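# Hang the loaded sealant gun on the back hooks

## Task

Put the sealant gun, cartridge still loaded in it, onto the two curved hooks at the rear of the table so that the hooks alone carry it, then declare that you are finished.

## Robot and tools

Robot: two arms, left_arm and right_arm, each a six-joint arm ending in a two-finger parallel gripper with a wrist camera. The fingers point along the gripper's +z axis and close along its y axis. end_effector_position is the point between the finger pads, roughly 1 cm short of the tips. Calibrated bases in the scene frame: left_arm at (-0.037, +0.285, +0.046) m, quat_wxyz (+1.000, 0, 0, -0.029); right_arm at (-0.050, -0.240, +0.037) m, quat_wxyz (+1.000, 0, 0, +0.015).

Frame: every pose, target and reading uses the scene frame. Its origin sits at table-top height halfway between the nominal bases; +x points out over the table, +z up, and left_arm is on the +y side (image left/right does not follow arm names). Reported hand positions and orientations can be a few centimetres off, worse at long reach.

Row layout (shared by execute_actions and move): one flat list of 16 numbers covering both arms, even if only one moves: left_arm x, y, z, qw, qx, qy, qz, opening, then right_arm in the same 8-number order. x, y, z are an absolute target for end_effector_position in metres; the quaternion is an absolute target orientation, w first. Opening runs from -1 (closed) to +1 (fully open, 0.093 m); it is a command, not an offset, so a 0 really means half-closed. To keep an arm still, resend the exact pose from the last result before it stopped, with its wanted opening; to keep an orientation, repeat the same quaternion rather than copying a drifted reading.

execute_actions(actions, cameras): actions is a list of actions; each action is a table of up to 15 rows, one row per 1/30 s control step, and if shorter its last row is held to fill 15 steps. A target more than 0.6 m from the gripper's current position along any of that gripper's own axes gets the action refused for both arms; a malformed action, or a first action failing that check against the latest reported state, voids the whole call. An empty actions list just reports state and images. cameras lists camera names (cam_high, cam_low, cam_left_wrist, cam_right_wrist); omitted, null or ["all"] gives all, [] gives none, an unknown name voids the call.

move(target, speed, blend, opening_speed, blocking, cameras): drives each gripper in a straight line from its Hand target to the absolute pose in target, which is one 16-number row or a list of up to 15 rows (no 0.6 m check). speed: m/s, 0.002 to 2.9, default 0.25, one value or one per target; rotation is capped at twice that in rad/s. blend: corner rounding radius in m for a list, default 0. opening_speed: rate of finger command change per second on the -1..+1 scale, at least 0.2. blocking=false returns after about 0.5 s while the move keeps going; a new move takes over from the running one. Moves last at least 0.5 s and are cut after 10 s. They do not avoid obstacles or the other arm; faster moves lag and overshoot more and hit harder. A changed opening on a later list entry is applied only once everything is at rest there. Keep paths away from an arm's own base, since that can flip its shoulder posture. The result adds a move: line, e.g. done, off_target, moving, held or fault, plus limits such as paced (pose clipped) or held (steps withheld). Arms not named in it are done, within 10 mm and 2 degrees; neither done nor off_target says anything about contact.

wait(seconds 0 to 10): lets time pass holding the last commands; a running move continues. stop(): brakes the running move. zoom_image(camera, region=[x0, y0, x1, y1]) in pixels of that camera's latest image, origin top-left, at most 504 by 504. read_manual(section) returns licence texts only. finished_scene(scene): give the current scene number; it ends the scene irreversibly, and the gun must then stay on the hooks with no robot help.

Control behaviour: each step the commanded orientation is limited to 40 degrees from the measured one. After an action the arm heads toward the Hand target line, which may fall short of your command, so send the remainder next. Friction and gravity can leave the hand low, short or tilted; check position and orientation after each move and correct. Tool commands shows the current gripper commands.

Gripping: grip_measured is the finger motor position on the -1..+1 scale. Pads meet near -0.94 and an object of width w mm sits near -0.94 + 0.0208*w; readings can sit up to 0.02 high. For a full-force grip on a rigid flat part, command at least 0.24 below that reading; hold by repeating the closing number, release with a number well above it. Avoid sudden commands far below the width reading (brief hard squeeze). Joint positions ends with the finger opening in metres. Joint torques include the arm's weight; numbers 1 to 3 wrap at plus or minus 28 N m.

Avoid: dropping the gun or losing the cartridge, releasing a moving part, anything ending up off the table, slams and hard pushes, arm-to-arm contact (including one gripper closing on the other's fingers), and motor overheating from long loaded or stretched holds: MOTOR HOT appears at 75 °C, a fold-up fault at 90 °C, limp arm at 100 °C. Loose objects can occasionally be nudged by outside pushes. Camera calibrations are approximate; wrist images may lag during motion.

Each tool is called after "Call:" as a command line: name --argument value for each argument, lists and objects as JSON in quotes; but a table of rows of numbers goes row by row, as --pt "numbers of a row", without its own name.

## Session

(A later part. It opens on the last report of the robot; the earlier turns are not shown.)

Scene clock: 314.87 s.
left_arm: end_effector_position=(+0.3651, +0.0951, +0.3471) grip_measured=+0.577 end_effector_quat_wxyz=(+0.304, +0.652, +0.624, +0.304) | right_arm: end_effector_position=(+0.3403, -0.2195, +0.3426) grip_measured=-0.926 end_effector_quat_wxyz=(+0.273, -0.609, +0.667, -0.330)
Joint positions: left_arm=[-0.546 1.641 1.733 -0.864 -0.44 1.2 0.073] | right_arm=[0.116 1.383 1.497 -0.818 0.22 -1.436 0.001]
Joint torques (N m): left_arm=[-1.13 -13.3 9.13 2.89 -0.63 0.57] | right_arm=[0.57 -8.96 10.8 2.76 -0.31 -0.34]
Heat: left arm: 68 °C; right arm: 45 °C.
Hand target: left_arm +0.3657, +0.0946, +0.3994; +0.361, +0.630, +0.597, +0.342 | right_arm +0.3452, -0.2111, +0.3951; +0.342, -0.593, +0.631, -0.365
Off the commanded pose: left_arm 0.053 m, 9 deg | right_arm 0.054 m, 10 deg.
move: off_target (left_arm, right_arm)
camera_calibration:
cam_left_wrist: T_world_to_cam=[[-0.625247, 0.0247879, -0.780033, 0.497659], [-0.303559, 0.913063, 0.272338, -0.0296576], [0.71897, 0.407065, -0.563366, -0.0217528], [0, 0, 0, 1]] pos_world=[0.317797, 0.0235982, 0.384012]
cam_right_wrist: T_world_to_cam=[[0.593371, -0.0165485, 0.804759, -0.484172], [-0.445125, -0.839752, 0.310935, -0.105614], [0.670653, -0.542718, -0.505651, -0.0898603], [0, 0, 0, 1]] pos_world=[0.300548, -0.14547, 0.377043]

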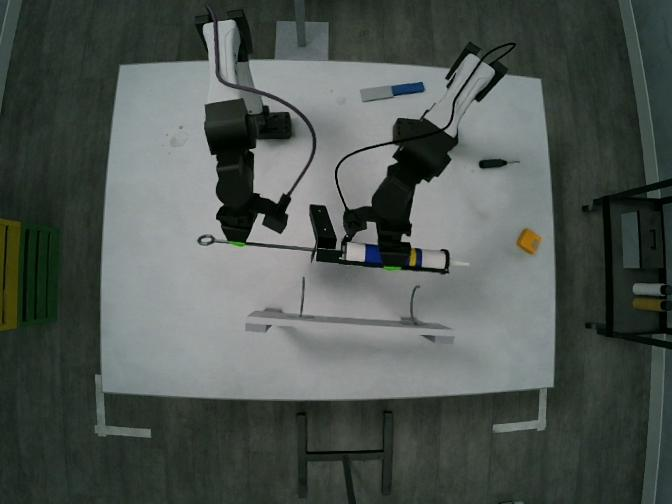

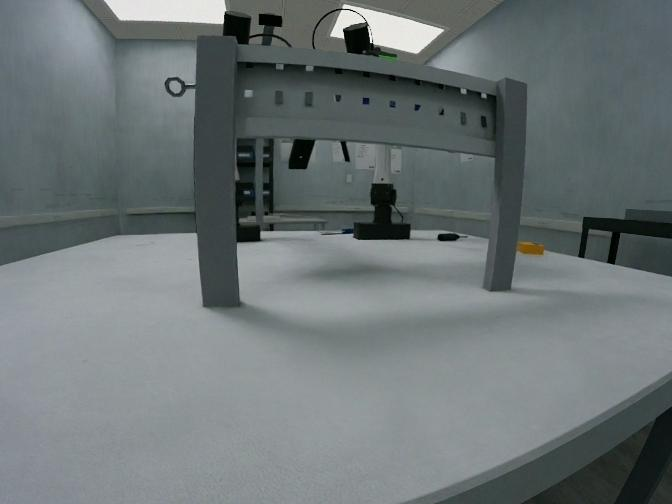

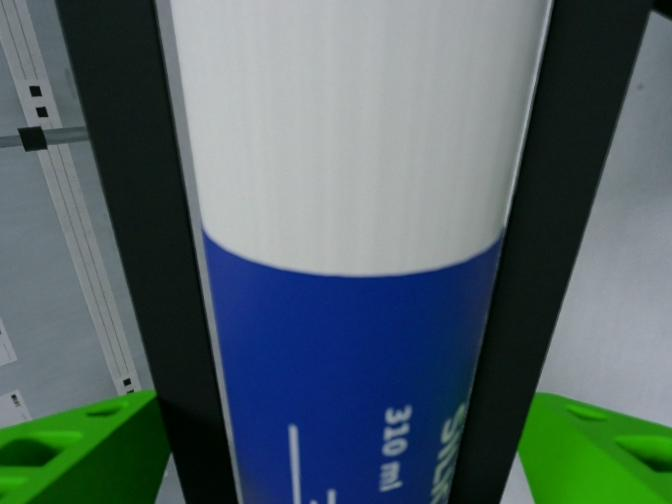

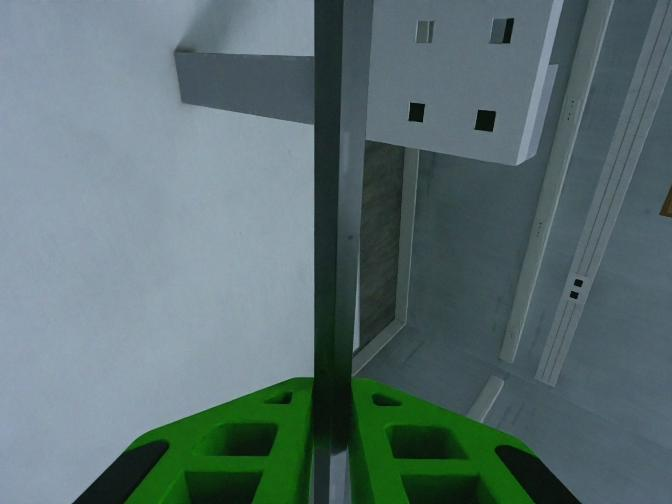

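Call:
move --pt "0.37 0.092 0.42 0.364 0.631 0.593 0.343 0.1 0.351 -0.210 0.41 0.343 -0.593 0.631 -0.364 -1" --pt "0.467 0.092 0.43 0.418 0.597 0.561 0.394 0.1 0.449 -0.210 0.415 0.394 -0.561 0.597 -0.418 -1" --speed 0.12

Scene clock: 342.13 s.
left_arm: end_effector_position=(+0.4512, +0.1006, +0.3855) grip_measured=+0.577 end_effector_quat_wxyz=(+0.363, +0.622, +0.592, +0.362) | right_arm: end_effector_position=(+0.4357, -0.2163, +0.3717) grip_measured=-0.926 end_effector_quat_wxyz=(+0.345, -0.576, +0.631, -0.388)
Joint positions: left_arm=[-0.43 1.822 1.941 -0.661 -0.403 1.361 0.073] | right_arm=[0.085 1.615 1.655 -0.529 0.194 -1.48 0.001]
Joint torques (N m): left_arm=[-0.12 -10.44 10.3 3.47 -0.15 0.46] | right_arm=[0.39 -8.03 10.84 2.95 -0.22 -0.34]
Heat: left arm: 63 °C; right arm: 52 °C.
Hand target: left_arm +0.4609, +0.0946, +0.4297; +0.416, +0.596, +0.563, +0.394 | right_arm +0.4440, -0.2104, +0.4147; +0.393, -0.561, +0.597, -0.419
Off the commanded pose: left_arm 0.048 m, 9 deg | right_arm 0.046 m, 8 deg.
move: off_target (left_arm, right_arm)
camera_calibration:
cam_left_wrist: T_world_to_cam=[[-0.468177, 0.0237248, -0.883316, 0.55041], [-0.344846, 0.915468, 0.207364, 0.0242908], [0.813567, 0.401691, -0.42042, -0.161545], [0, 0, 0, 1]] pos_world=[0.397494, 0.0295954, 0.413232]
cam_right_wrist: T_world_to_cam=[[0.414453, -0.0147161, 0.909952, -0.5249], [-0.486848, -0.848355, 0.208023, -0.0149615], [0.768901, -0.529224, -0.358768, -0.232027], [0, 0, 0, 1]] pos_world=[0.388668, -0.143211, 0.397502]

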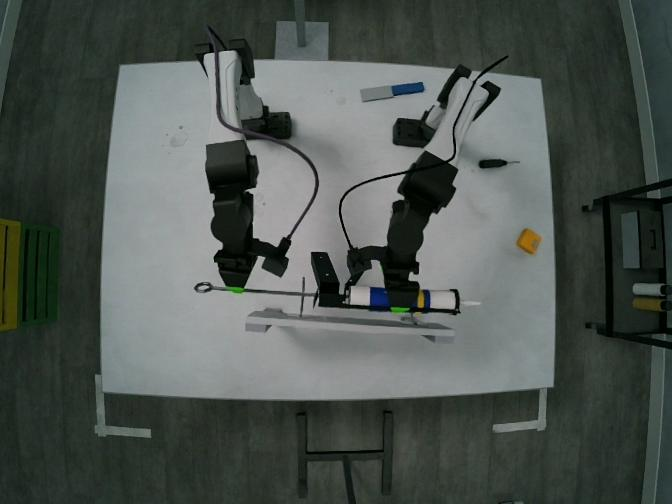

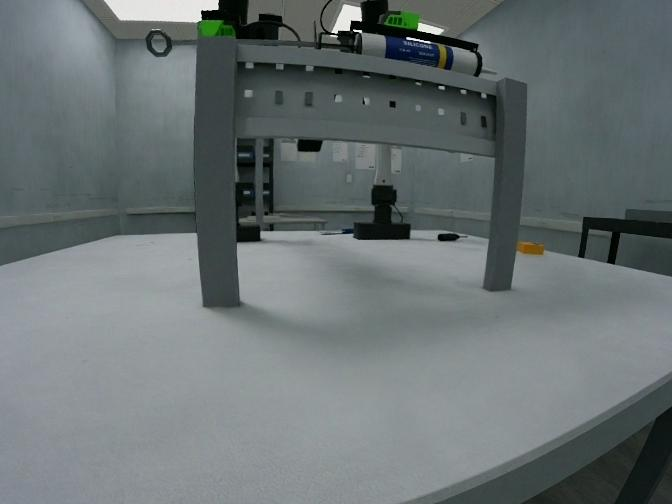

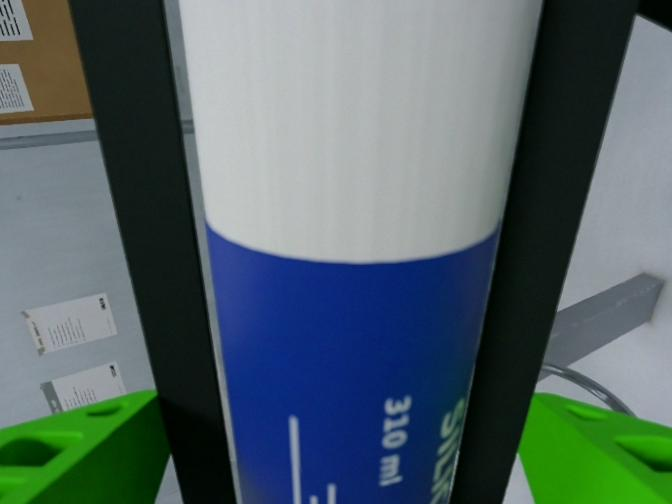

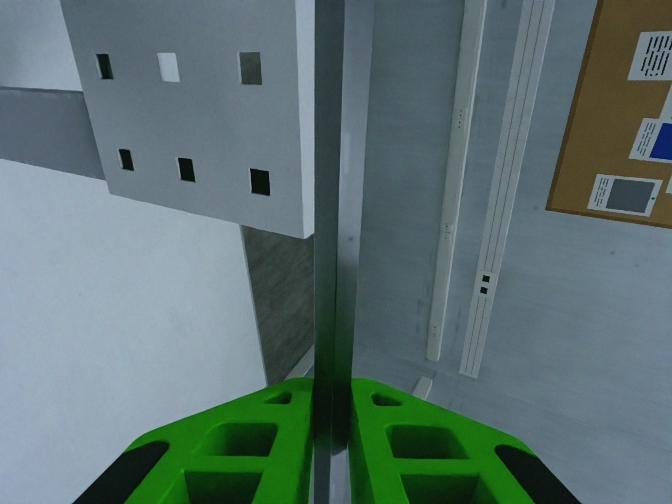

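Call:
zoom_image --camera "cam_high" --region '[190, 240, 490, 350]'

Call:
zoom_image --camera "cam_left_wrist" --region '[480, 240, 672, 440]'

Scaled by 1.680 from the camera's 672x504 image, which has a finer 960x720 frame.

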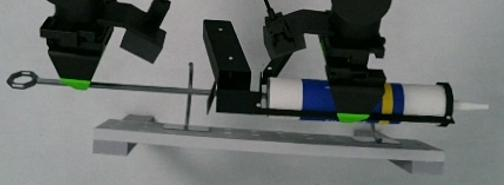

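Scaled by 2.520 from the camera's 672x504 image, which has a finer 960x720 frame.

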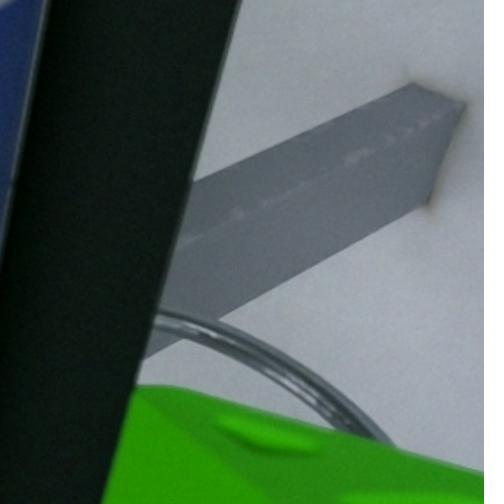

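Call:
move --pt "0.480 0.092 0.40 0.418 0.597 0.561 0.394 0.1 0.462 -0.210 0.385 0.394 -0.561 0.597 -0.418 -1" --pt "0.480 0.092 0.345 0.418 0.597 0.561 0.394 0.1 0.462 -0.210 0.318 0.394 -0.561 0.597 -0.418 -1" --speed 0.08

Call:
zoom_image --camera "cam_high" --region '[190, 240, 490, 350]'

Call:
zoom_image --camera "cam_low" --region '[150, 20, 540, 220]'

Scene clock: 363.87 s.
left_arm: end_effector_position=(+0.4719, +0.0983, +0.2932) grip_measured=+0.577 end_effector_quat_wxyz=(+0.360, +0.623, +0.594, +0.361) | right_arm: end_effector_position=(+0.4534, -0.2179, +0.2808) grip_measured=-0.926 end_effector_quat_wxyz=(+0.346, -0.573, +0.631, -0.391)
Joint positions: left_arm=[-0.412 1.839 1.596 -0.303 -0.389 1.368 0.073] | right_arm=[0.077 1.645 1.318 -0.155 0.193 -1.484 0.001]
Joint torques (N m): left_arm=[-0.35 -15.5 7.83 3.47 -0.14 0.43] | right_arm=[0.55 -11.25 7.56 3.08 -0.27 -0.32]
Heat: left arm: 63 °C; right arm: 51 °C.
Hand target: left_arm +0.4755, +0.0940, +0.3452; +0.415, +0.596, +0.563, +0.394 | right_arm +0.4589, -0.2104, +0.3184; +0.392, -0.561, +0.597, -0.418
Off the commanded pose: left_arm 0.053 m, 9 deg | right_arm 0.039 m, 8 deg.
move: off_target (left_arm, right_arm)
camera_calibration:
cam_left_wrist: T_world_to_cam=[[-0.47537, 0.0240981, -0.879456, 0.480841], [-0.345541, 0.914184, 0.211824, 0.0519199], [0.809089, 0.404582, -0.426249, -0.212685], [0, 0, 0, 1]] pos_world=[0.418599, 0.026997, 0.321224]
cam_right_wrist: T_world_to_cam=[[0.40891, -0.015141, 0.912449, -0.447817], [-0.492054, -0.845724, 0.206478, 0.0146265], [0.768554, -0.533405, -0.353276, -0.281378], [0, 0, 0, 1]] pos_world=[0.406568, -0.144499, 0.306186]

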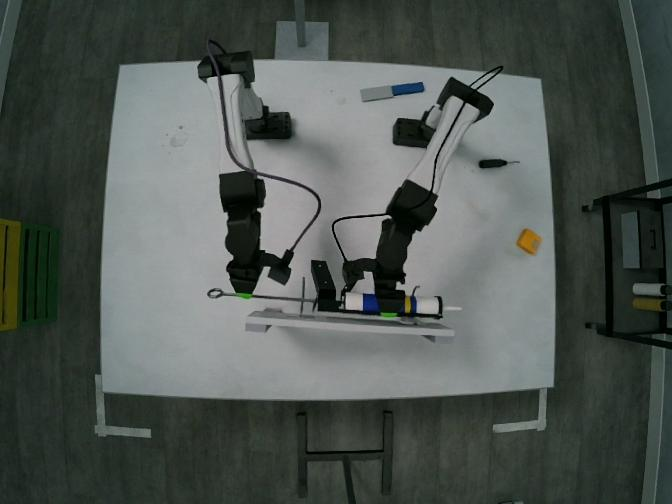

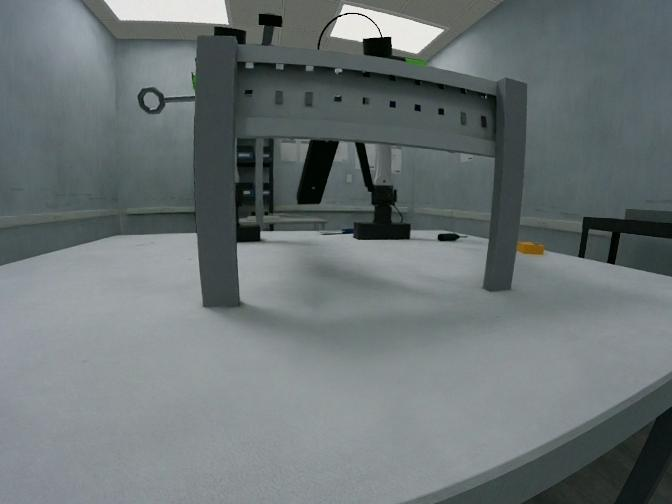

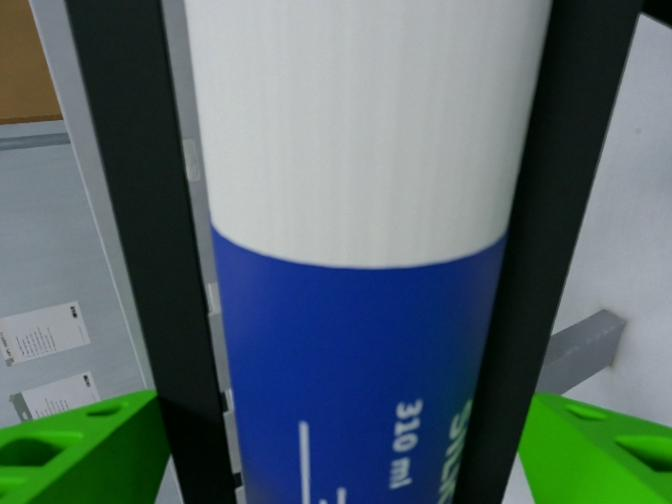

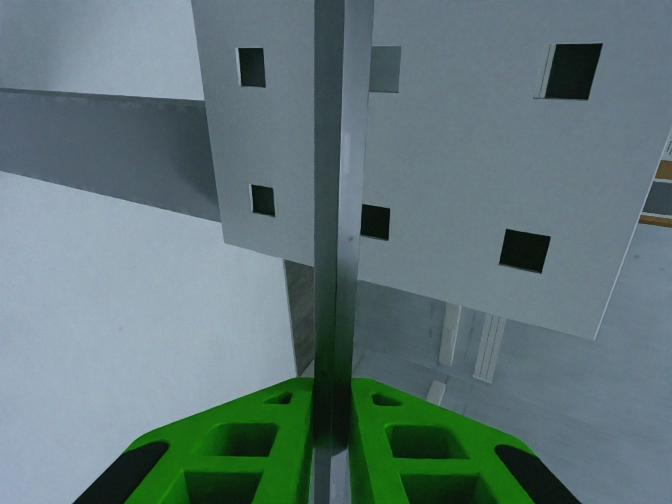

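Scaled by 1.680 from the camera's 672x504 image, which has a finer 960x720 frame.

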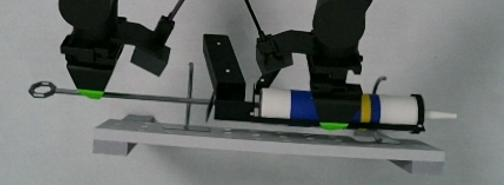

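Scaled by 1.292 from the camera's 672x504 image, which has a finer 960x720 frame.

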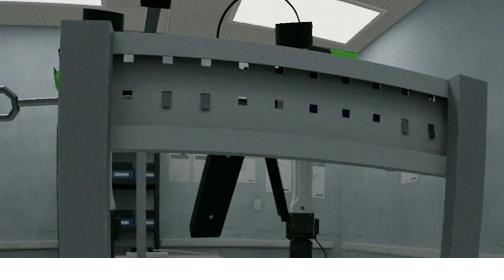

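Call:
move --target '[0.478,0.092,0.30,0.418,0.597,0.561,0.394,0.1,0.462,-0.210,0.262,0.394,-0.561,0.597,-0.418,-1]' --speed 0.05

Call:
zoom_image --camera "cam_high" --region '[190, 240, 490, 350]'

Call:
zoom_image --camera "cam_low" --region '[150, 20, 540, 220]'

Scene clock: 373.40 s.
left_arm: end_effector_position=(+0.4746, +0.0966, +0.2646) grip_measured=+0.577 end_effector_quat_wxyz=(+0.375, +0.621, +0.576, +0.376) | right_arm: end_effector_position=(+0.4544, -0.2188, +0.2454) grip_measured=-0.926 end_effector_quat_wxyz=(+0.366, -0.559, +0.626, -0.403)
Joint positions: left_arm=[-0.412 1.839 1.437 -0.088 -0.387 1.411 0.073] | right_arm=[0.076 1.659 1.143 0.089 0.193 -1.476 0.001]
Joint torques (N m): left_arm=[-0.4 -14.56 6.83 3.14 -0.12 0.07] | right_arm=[0.69 -8.65 6.93 2.9 -0.27 -0.37]
Heat: left arm: 67 °C; right arm: 51 °C.
Hand target: left_arm +0.4763, +0.0928, +0.3000; +0.417, +0.597, +0.561, +0.393 | right_arm +0.4608, -0.2101, +0.2624; +0.393, -0.561, +0.597, -0.418
Off the commanded pose: left_arm 0.036 m, 6 deg | right_arm 0.020 m, 5 deg.
move: off_target (left_arm, right_arm)
camera_calibration:
cam_left_wrist: T_world_to_cam=[[-0.429109, 0.0436191, -0.902199, 0.439188], [-0.337182, 0.918894, 0.204799, 0.0578428], [0.837958, 0.392086, -0.379598, -0.251202], [0, 0, 0, 1]] pos_world=[0.41846, 0.0261846, 0.289033]
cam_right_wrist: T_world_to_cam=[[0.357985, -0.0284645, 0.933293, -0.400779], [-0.506953, -0.84531, 0.168672, 0.0378358], [0.784121, -0.533518, -0.317038, -0.311067], [0, 0, 0, 1]] pos_world=[0.406568, -0.145385, 0.269042]

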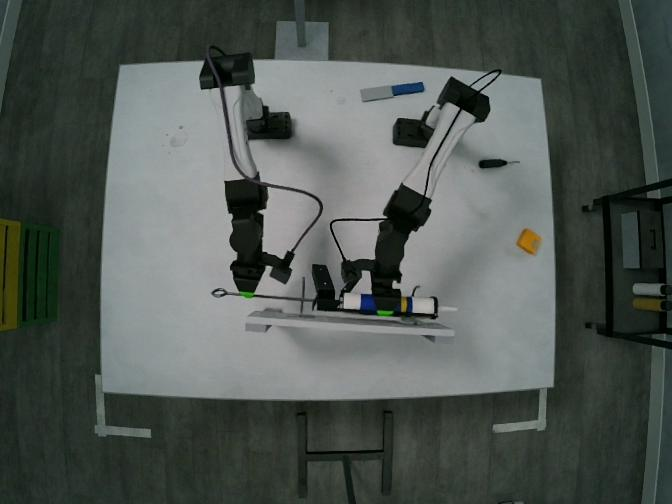

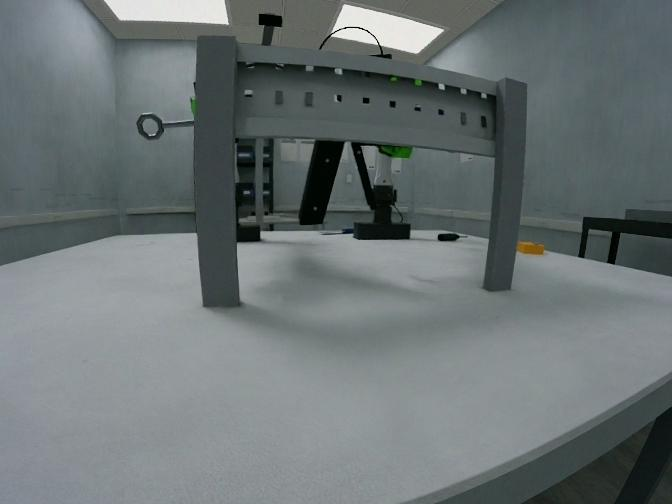

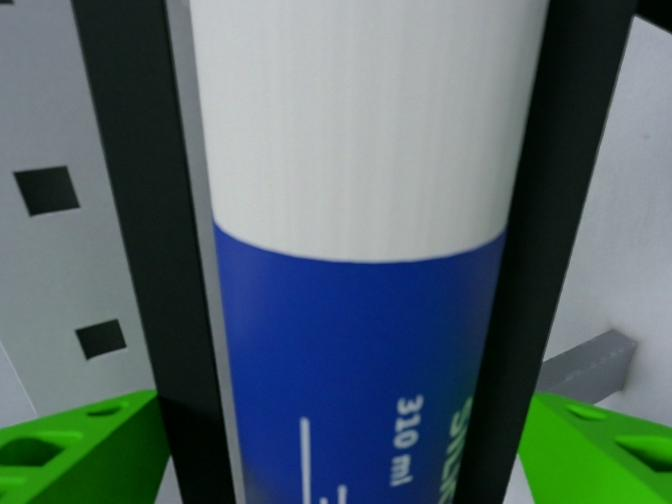

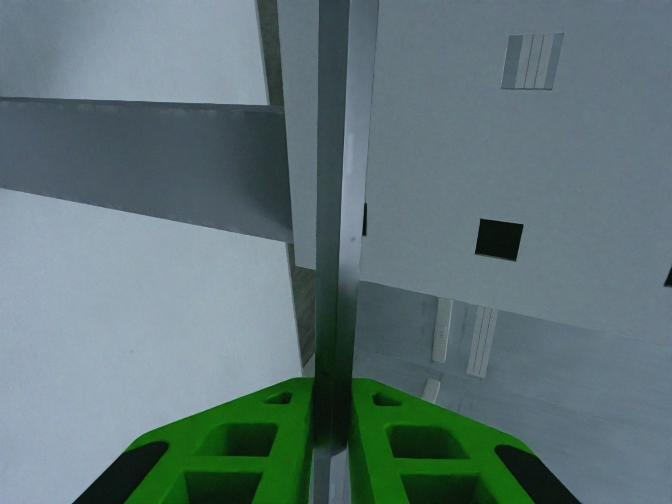

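Scaled by 1.680 from the camera's 672x504 image, which has a finer 960x720 frame.

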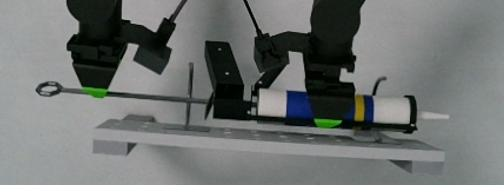

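Scaled by 1.292 from the camera's 672x504 image, which has a finer 960x720 frame.

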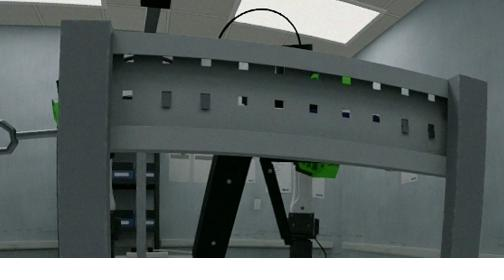

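Call:
move --target '[0.478,0.092,0.262,0.418,0.597,0.561,0.394,0.1,0.462,-0.210,0.232,0.394,-0.561,0.597,-0.418,-1]' --speed 0.05

Call:
zoom_image --camera "cam_high" --region '[190, 240, 490, 350]'

Call:
zoom_image --camera "cam_low" --region '[150, 20, 540, 220]'

Scene clock: 384.10 s.
left_arm: end_effector_position=(+0.4772, +0.0984, +0.2597) grip_measured=+0.577 end_effector_quat_wxyz=(+0.392, +0.610, +0.555, +0.406) | right_arm: end_effector_position=(+0.4596, -0.2194, +0.2293) grip_measured=-0.926 end_effector_quat_wxyz=(+0.385, -0.543, +0.621, -0.414)
Joint positions: left_arm=[-0.413 1.836 1.34 0.091 -0.409 1.466 0.073] | right_arm=[0.073 1.695 1.068 0.251 0.193 -1.466 0.001]
Joint torques (N m): left_arm=[-0.21 -10.81 5.59 2.89 0.19 -0.44] | right_arm=[0.8 -8.27 6.26 2.51 -0.27 -0.5]
Heat: left arm: 69 °C; right arm: 50 °C.
Hand target: left_arm +0.4778, +0.0921, +0.2620; +0.417, +0.597, +0.561, +0.393 | right_arm +0.4617, -0.2100, +0.2321; +0.393, -0.560, +0.597, -0.418
Off the commanded pose: left_arm 0.007 m, 4 deg | right_arm 0.010 m, 4 deg.
move: off_target (left_arm, right_arm)
camera_calibration:
cam_left_wrist: T_world_to_cam=[[-0.354118, 0.0645342, -0.932972, 0.40591], [-0.350059, 0.915944, 0.196225, 0.0667073], [0.867213, 0.396082, -0.301761, -0.290538], [0, 0, 0, 1]] pos_world=[0.41905, 0.0277817, 0.27794]
cam_right_wrist: T_world_to_cam=[[0.308538, -0.0448787, 0.950153, -0.372422], [-0.52011, -0.844299, 0.129014, 0.057968], [0.796423, -0.53399, -0.283841, -0.333892], [0, 0, 0, 1]] pos_world=[0.410975, -0.146066, 0.251607]

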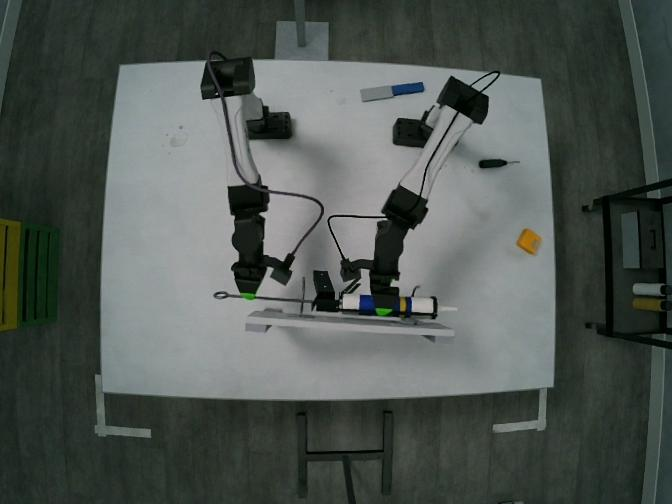

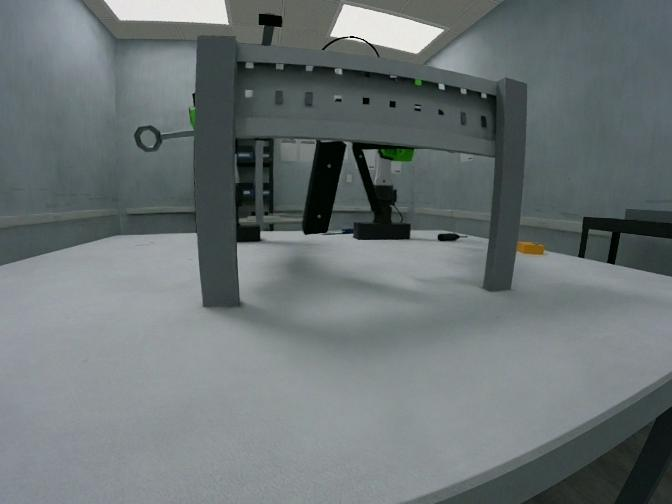

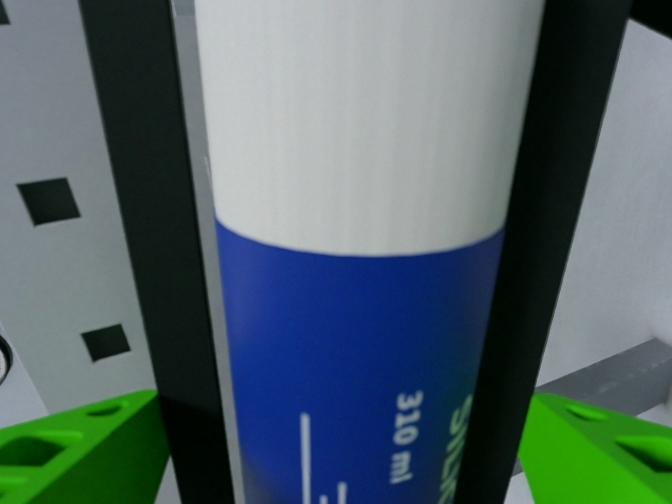

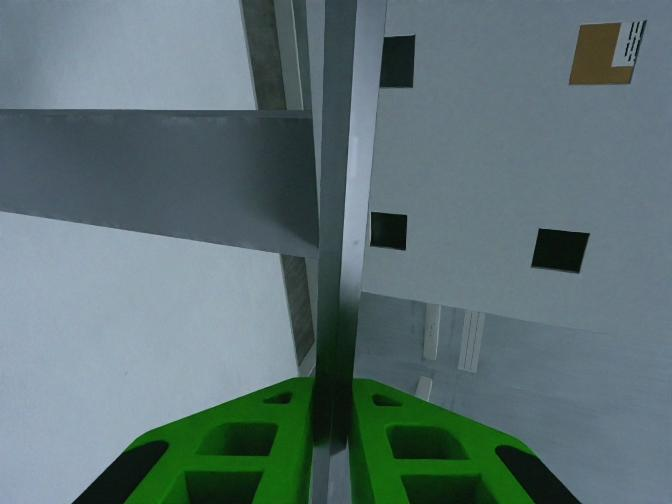

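Scaled by 1.680 from the camera's 672x504 image, which has a finer 960x720 frame.

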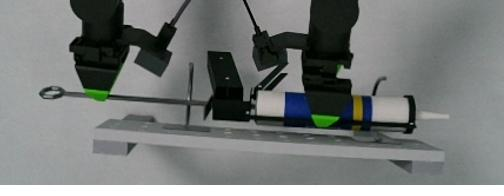

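Scaled by 1.292 from the camera's 672x504 image, which has a finer 960x720 frame.

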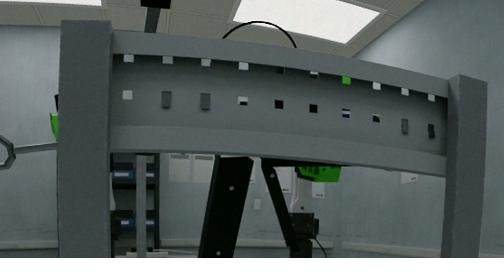

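Call:
move --target '[0.478,0.095,0.250,0.418,0.597,0.561,0.394,0.1,0.462,-0.213,0.208,0.394,-0.561,0.597,-0.418,-1]' --speed 0.05

Call:
zoom_image --camera "cam_high" --region '[190, 240, 490, 350]'

Scene clock: 391.23 s.
left_arm: end_effector_position=(+0.4773, +0.0982, +0.2575) grip_measured=+0.577 end_effector_quat_wxyz=(+0.398, +0.609, +0.545, +0.416) | right_arm: end_effector_position=(+0.4626, -0.2197, +0.2206) grip_measured=-0.926 end_effector_quat_wxyz=(+0.403, -0.532, +0.613, -0.423)
Joint positions: left_arm=[-0.414 1.836 1.304 0.156 -0.41 1.492 0.073] | right_arm=[0.069 1.723 1.015 0.38 0.185 -1.462 0.001]
Joint torques (N m): left_arm=[0.36 -10.07 5.33 2.72 0.24 -0.62] | right_arm=[0.53 -7.2 5.49 2.15 -0.3 -0.58]
Heat: left arm: 66 °C; right arm: 49 °C.
Hand target: left_arm +0.4778, +0.0952, +0.2500; +0.416, +0.597, +0.561, +0.394 | right_arm +0.4616, -0.2130, +0.2081; +0.394, -0.560, +0.597, -0.418
Off the commanded pose: left_arm 0.008 m, 4 deg | right_arm 0.014 m, 4 deg.
move: off_target (left_arm, right_arm)
camera_calibration:
cam_left_wrist: T_world_to_cam=[[-0.327498, 0.076949, -0.941713, 0.392198], [-0.347716, 0.916917, 0.195848, 0.066299], [0.878543, 0.391589, -0.273532, -0.303498], [0, 0, 0, 1]] pos_world=[0.418134, 0.0278767, 0.273337]
cam_right_wrist: T_world_to_cam=[[0.262259, -0.0546041, 0.963451, -0.348831], [-0.523063, -0.847053, 0.0943747, 0.0688107], [0.810941, -0.528697, -0.250708, -0.351827], [0, 0, 0, 1]] pos_world=[0.412787, -0.146771, 0.241381]

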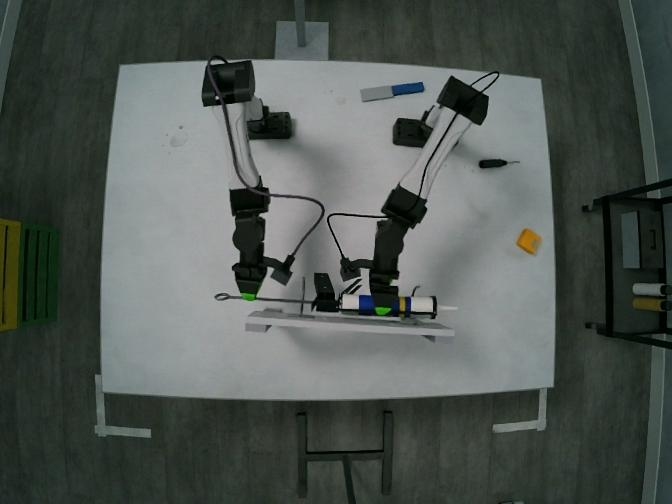

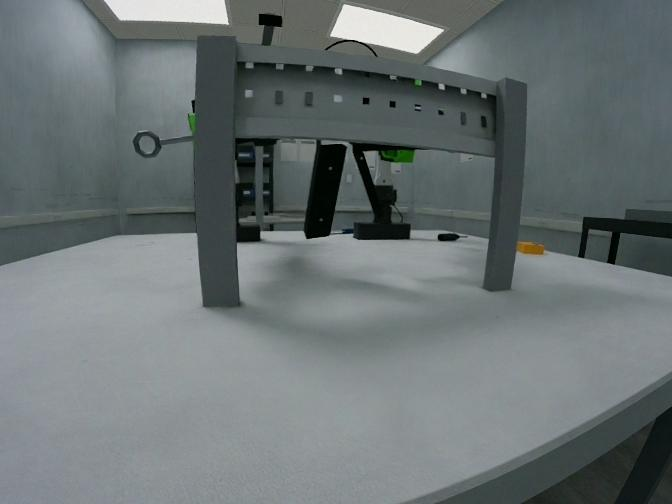

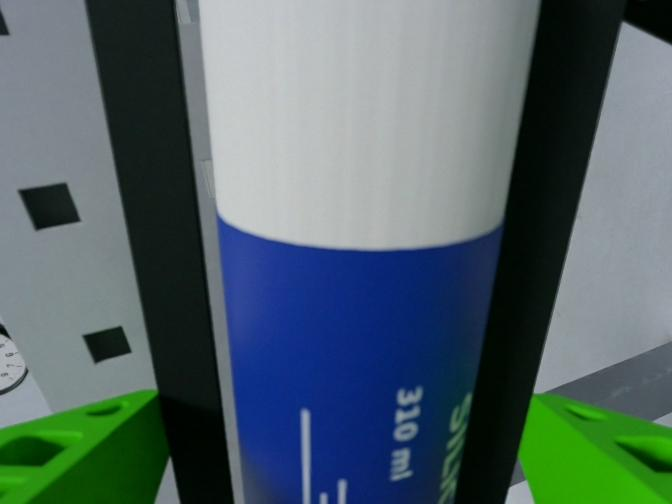

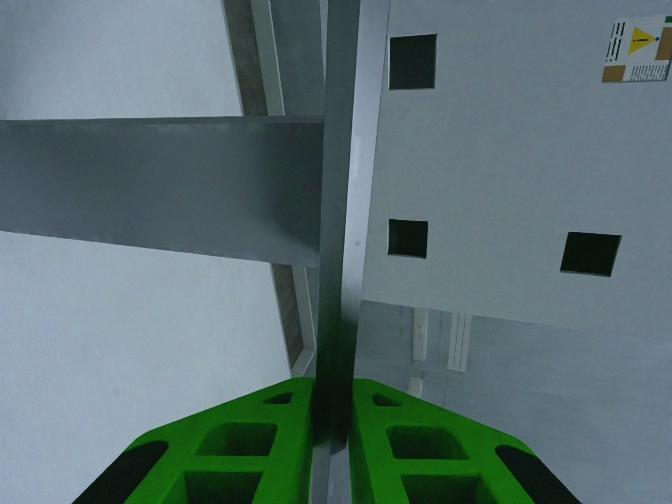

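Scaled by 1.680 from the camera's 672x504 image, which has a finer 960x720 frame.

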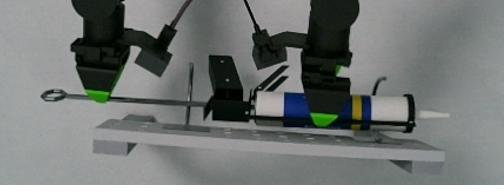

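Call:
move --target '[0.478,0.095,0.250,0.418,0.597,0.561,0.394,0.1,0.4626,-0.219,0.216,0.403,-0.532,0.613,-0.423,-0.3]' --speed 0.05 --opening_speed 0.4

Call:
zoom_image --camera "cam_high" --region '[190, 240, 490, 350]'

Scene clock: 400.33 s.
left_arm: end_effector_position=(+0.4774, +0.0982, +0.2578) grip_measured=+0.577 end_effector_quat_wxyz=(+0.399, +0.609, +0.545, +0.416) | right_arm: end_effector_position=(+0.4627, -0.2201, +0.2210) grip_measured=-0.302 end_effector_quat_wxyz=(+0.404, -0.530, +0.613, -0.424)
Joint positions: left_arm=[-0.414 1.836 1.304 0.158 -0.41 1.492 0.073] | right_arm=[0.069 1.723 1.015 0.382 0.186 -1.46 0.031]
Joint torques (N m): left_arm=[0.34 -10.1 5.31 2.7 0.24 -0.61] | right_arm=[0.32 -7.91 5.79 2.31 0.02 -0.03]
Heat: left arm: 62 °C; right arm: 49 °C.
Hand target: left_arm +0.4779, +0.0951, +0.2500; +0.417, +0.597, +0.561, +0.394 | right_arm +0.4626, -0.2191, +0.2161; +0.403, -0.532, +0.613, -0.423
Off the commanded pose: left_arm 0.008 m, 4 deg | right_arm 0.005 m, 0 deg.
move: off_target (left_arm)
camera_calibration:
cam_left_wrist: T_world_to_cam=[[-0.326174, 0.0770157, -0.942167, 0.392082], [-0.347684, 0.91704, 0.195328, 0.0663997], [0.879049, 0.391287, -0.272338, -0.304033], [0, 0, 0, 1]] pos_world=[0.418233, 0.0278766, 0.273637]
cam_right_wrist: T_world_to_cam=[[0.260351, -0.0574293, 0.963805, -0.348993], [-0.525191, -0.846056, 0.0914556, 0.0703611], [0.81018, -0.529992, -0.250432, -0.351989], [0, 0, 0, 1]] pos_world=[0.412988, -0.147064, 0.241777]

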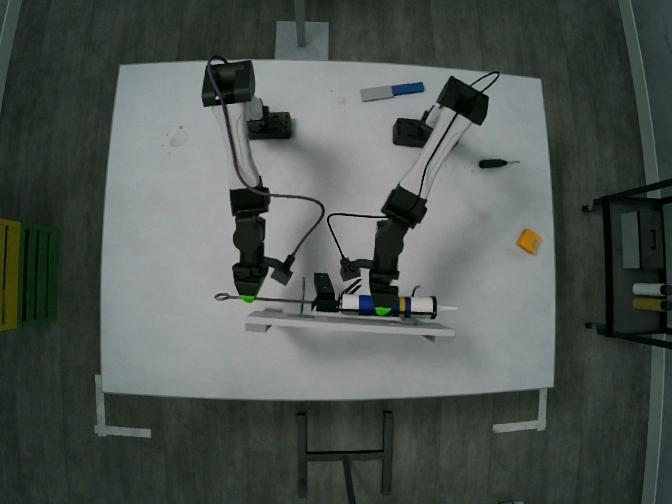

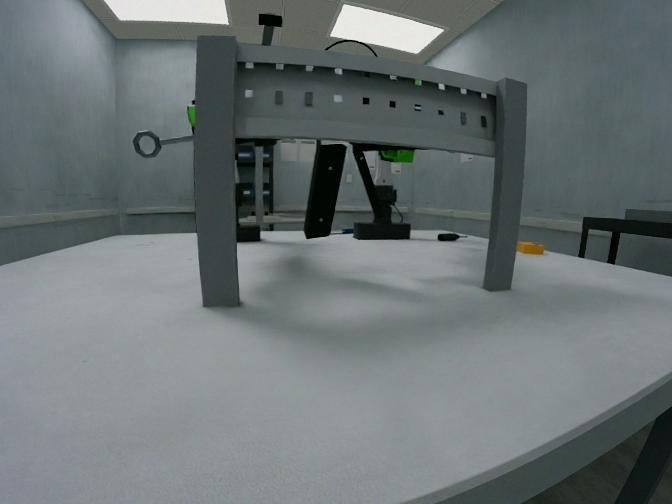

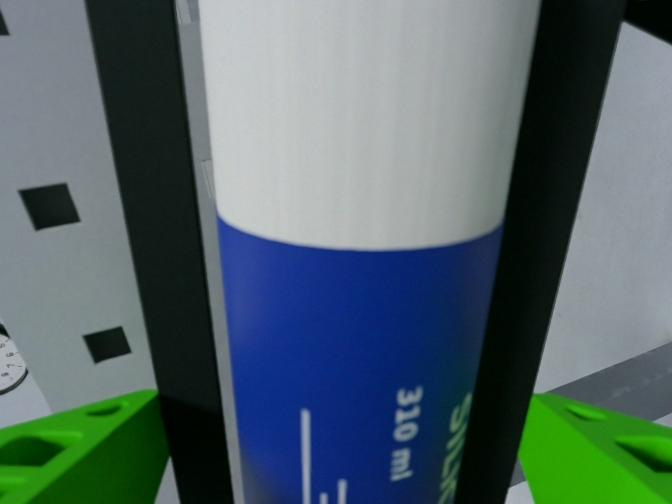

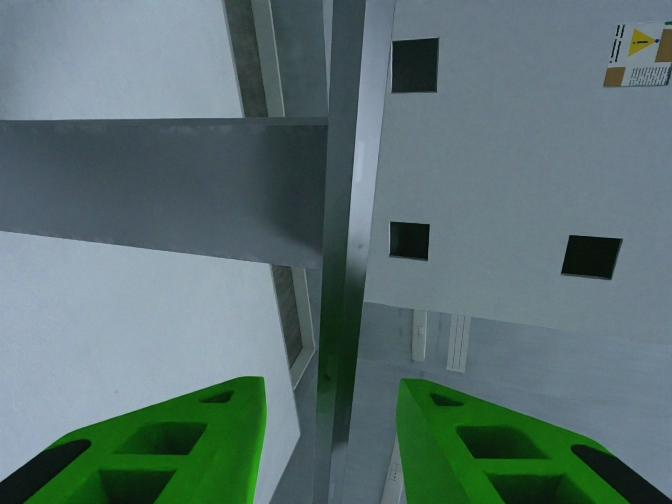

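Scaled by 1.680 from the camera's 672x504 image, which has a finer 960x720 frame.

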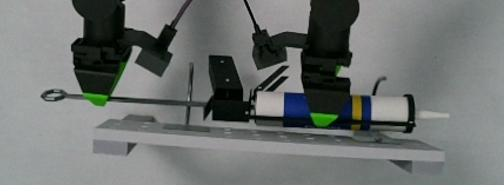

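Call:
move --target '[0.4774,0.098,0.256,0.399,0.609,0.545,0.416,1,0.4626,-0.219,0.216,0.403,-0.532,0.613,-0.423,-0.3]' --speed 0.05 --opening_speed 0.4

Call:
zoom_image --camera "cam_high" --region '[190, 240, 490, 350]'

Scene clock: 407.97 s.
left_arm: end_effector_position=(+0.4774, +0.0982, +0.2583) grip_measured=+1.000 end_effector_quat_wxyz=(+0.397, +0.609, +0.543, +0.419) | right_arm: end_effector_position=(+0.4627, -0.2201, +0.2210) grip_measured=-0.302 end_effector_quat_wxyz=(+0.404, -0.530, +0.613, -0.424)
Joint positions: left_arm=[-0.415 1.836 1.304 0.16 -0.414 1.498 0.093] | right_arm=[0.069 1.723 1.015 0.382 0.186 -1.46 0.031]
Joint torques (N m): left_arm=[0.18 -10.85 6.13 2.53 -0.02 -0.12] | right_arm=[0.39 -7.9 5.74 2.33 0.01 -0.04]
Heat: left arm: 60 °C; right arm: 48 °C.
Hand target: left_arm +0.4774, +0.0981, +0.2559; +0.399, +0.609, +0.545, +0.416 | right_arm +0.4626, -0.2191, +0.2161; +0.403, -0.532, +0.613, -0.423
Off the commanded pose: left_arm 0.002 m, 0 deg | right_arm 0.005 m, 0 deg.
move: done
camera_calibration:
cam_left_wrist: T_world_to_cam=[[-0.323802, 0.0826993, -0.942504, 0.390928], [-0.348864, 0.915543, 0.200188, 0.0657194], [0.879458, 0.393627, -0.267604, -0.305556], [0, 0, 0, 1]] pos_world=[0.418234, 0.0277768, 0.273527]
cam_right_wrist: T_world_to_cam=[[0.260351, -0.0574293, 0.963805, -0.348993], [-0.525191, -0.846056, 0.0914556, 0.0703611], [0.81018, -0.529992, -0.250432, -0.351989], [0, 0, 0, 1]] pos_world=[0.412988, -0.147064, 0.241777]

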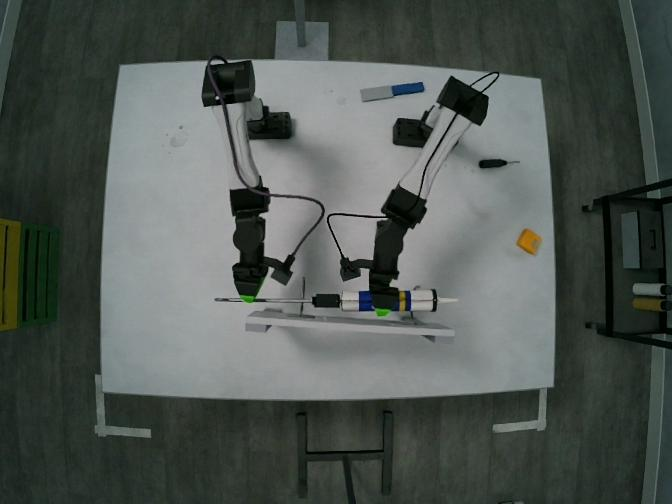

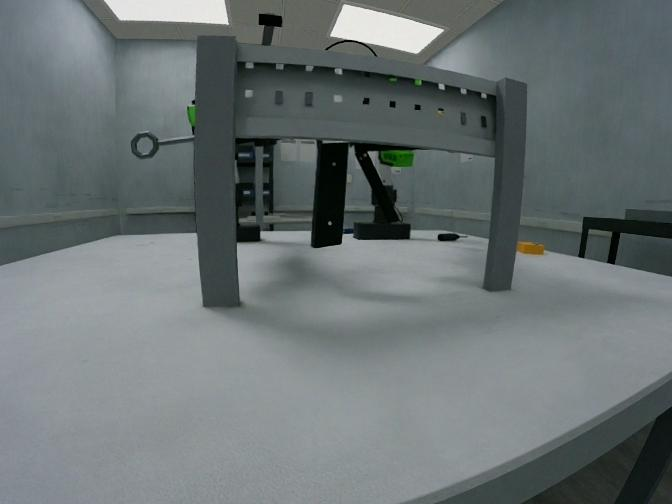

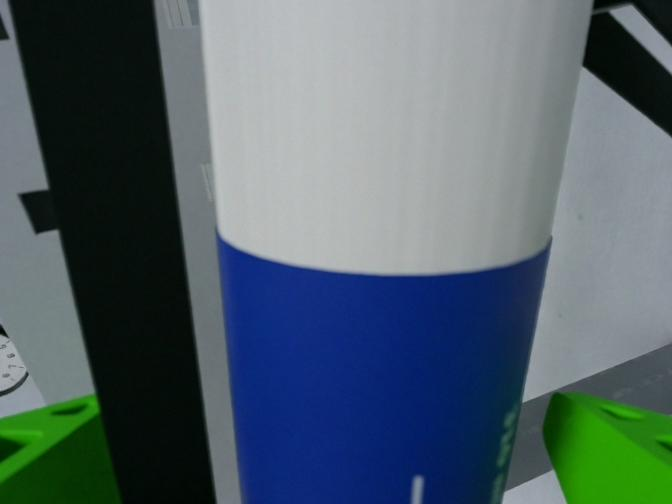

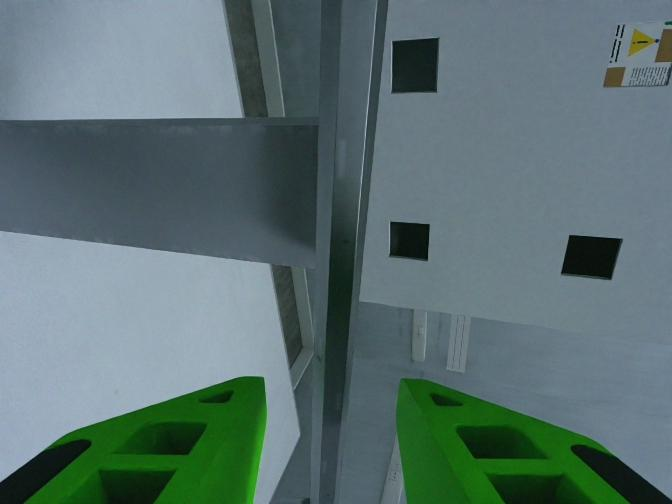

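Scaled by 1.680 from the camera's 672x504 image, which has a finer 960x720 frame.

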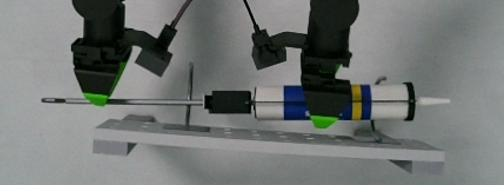

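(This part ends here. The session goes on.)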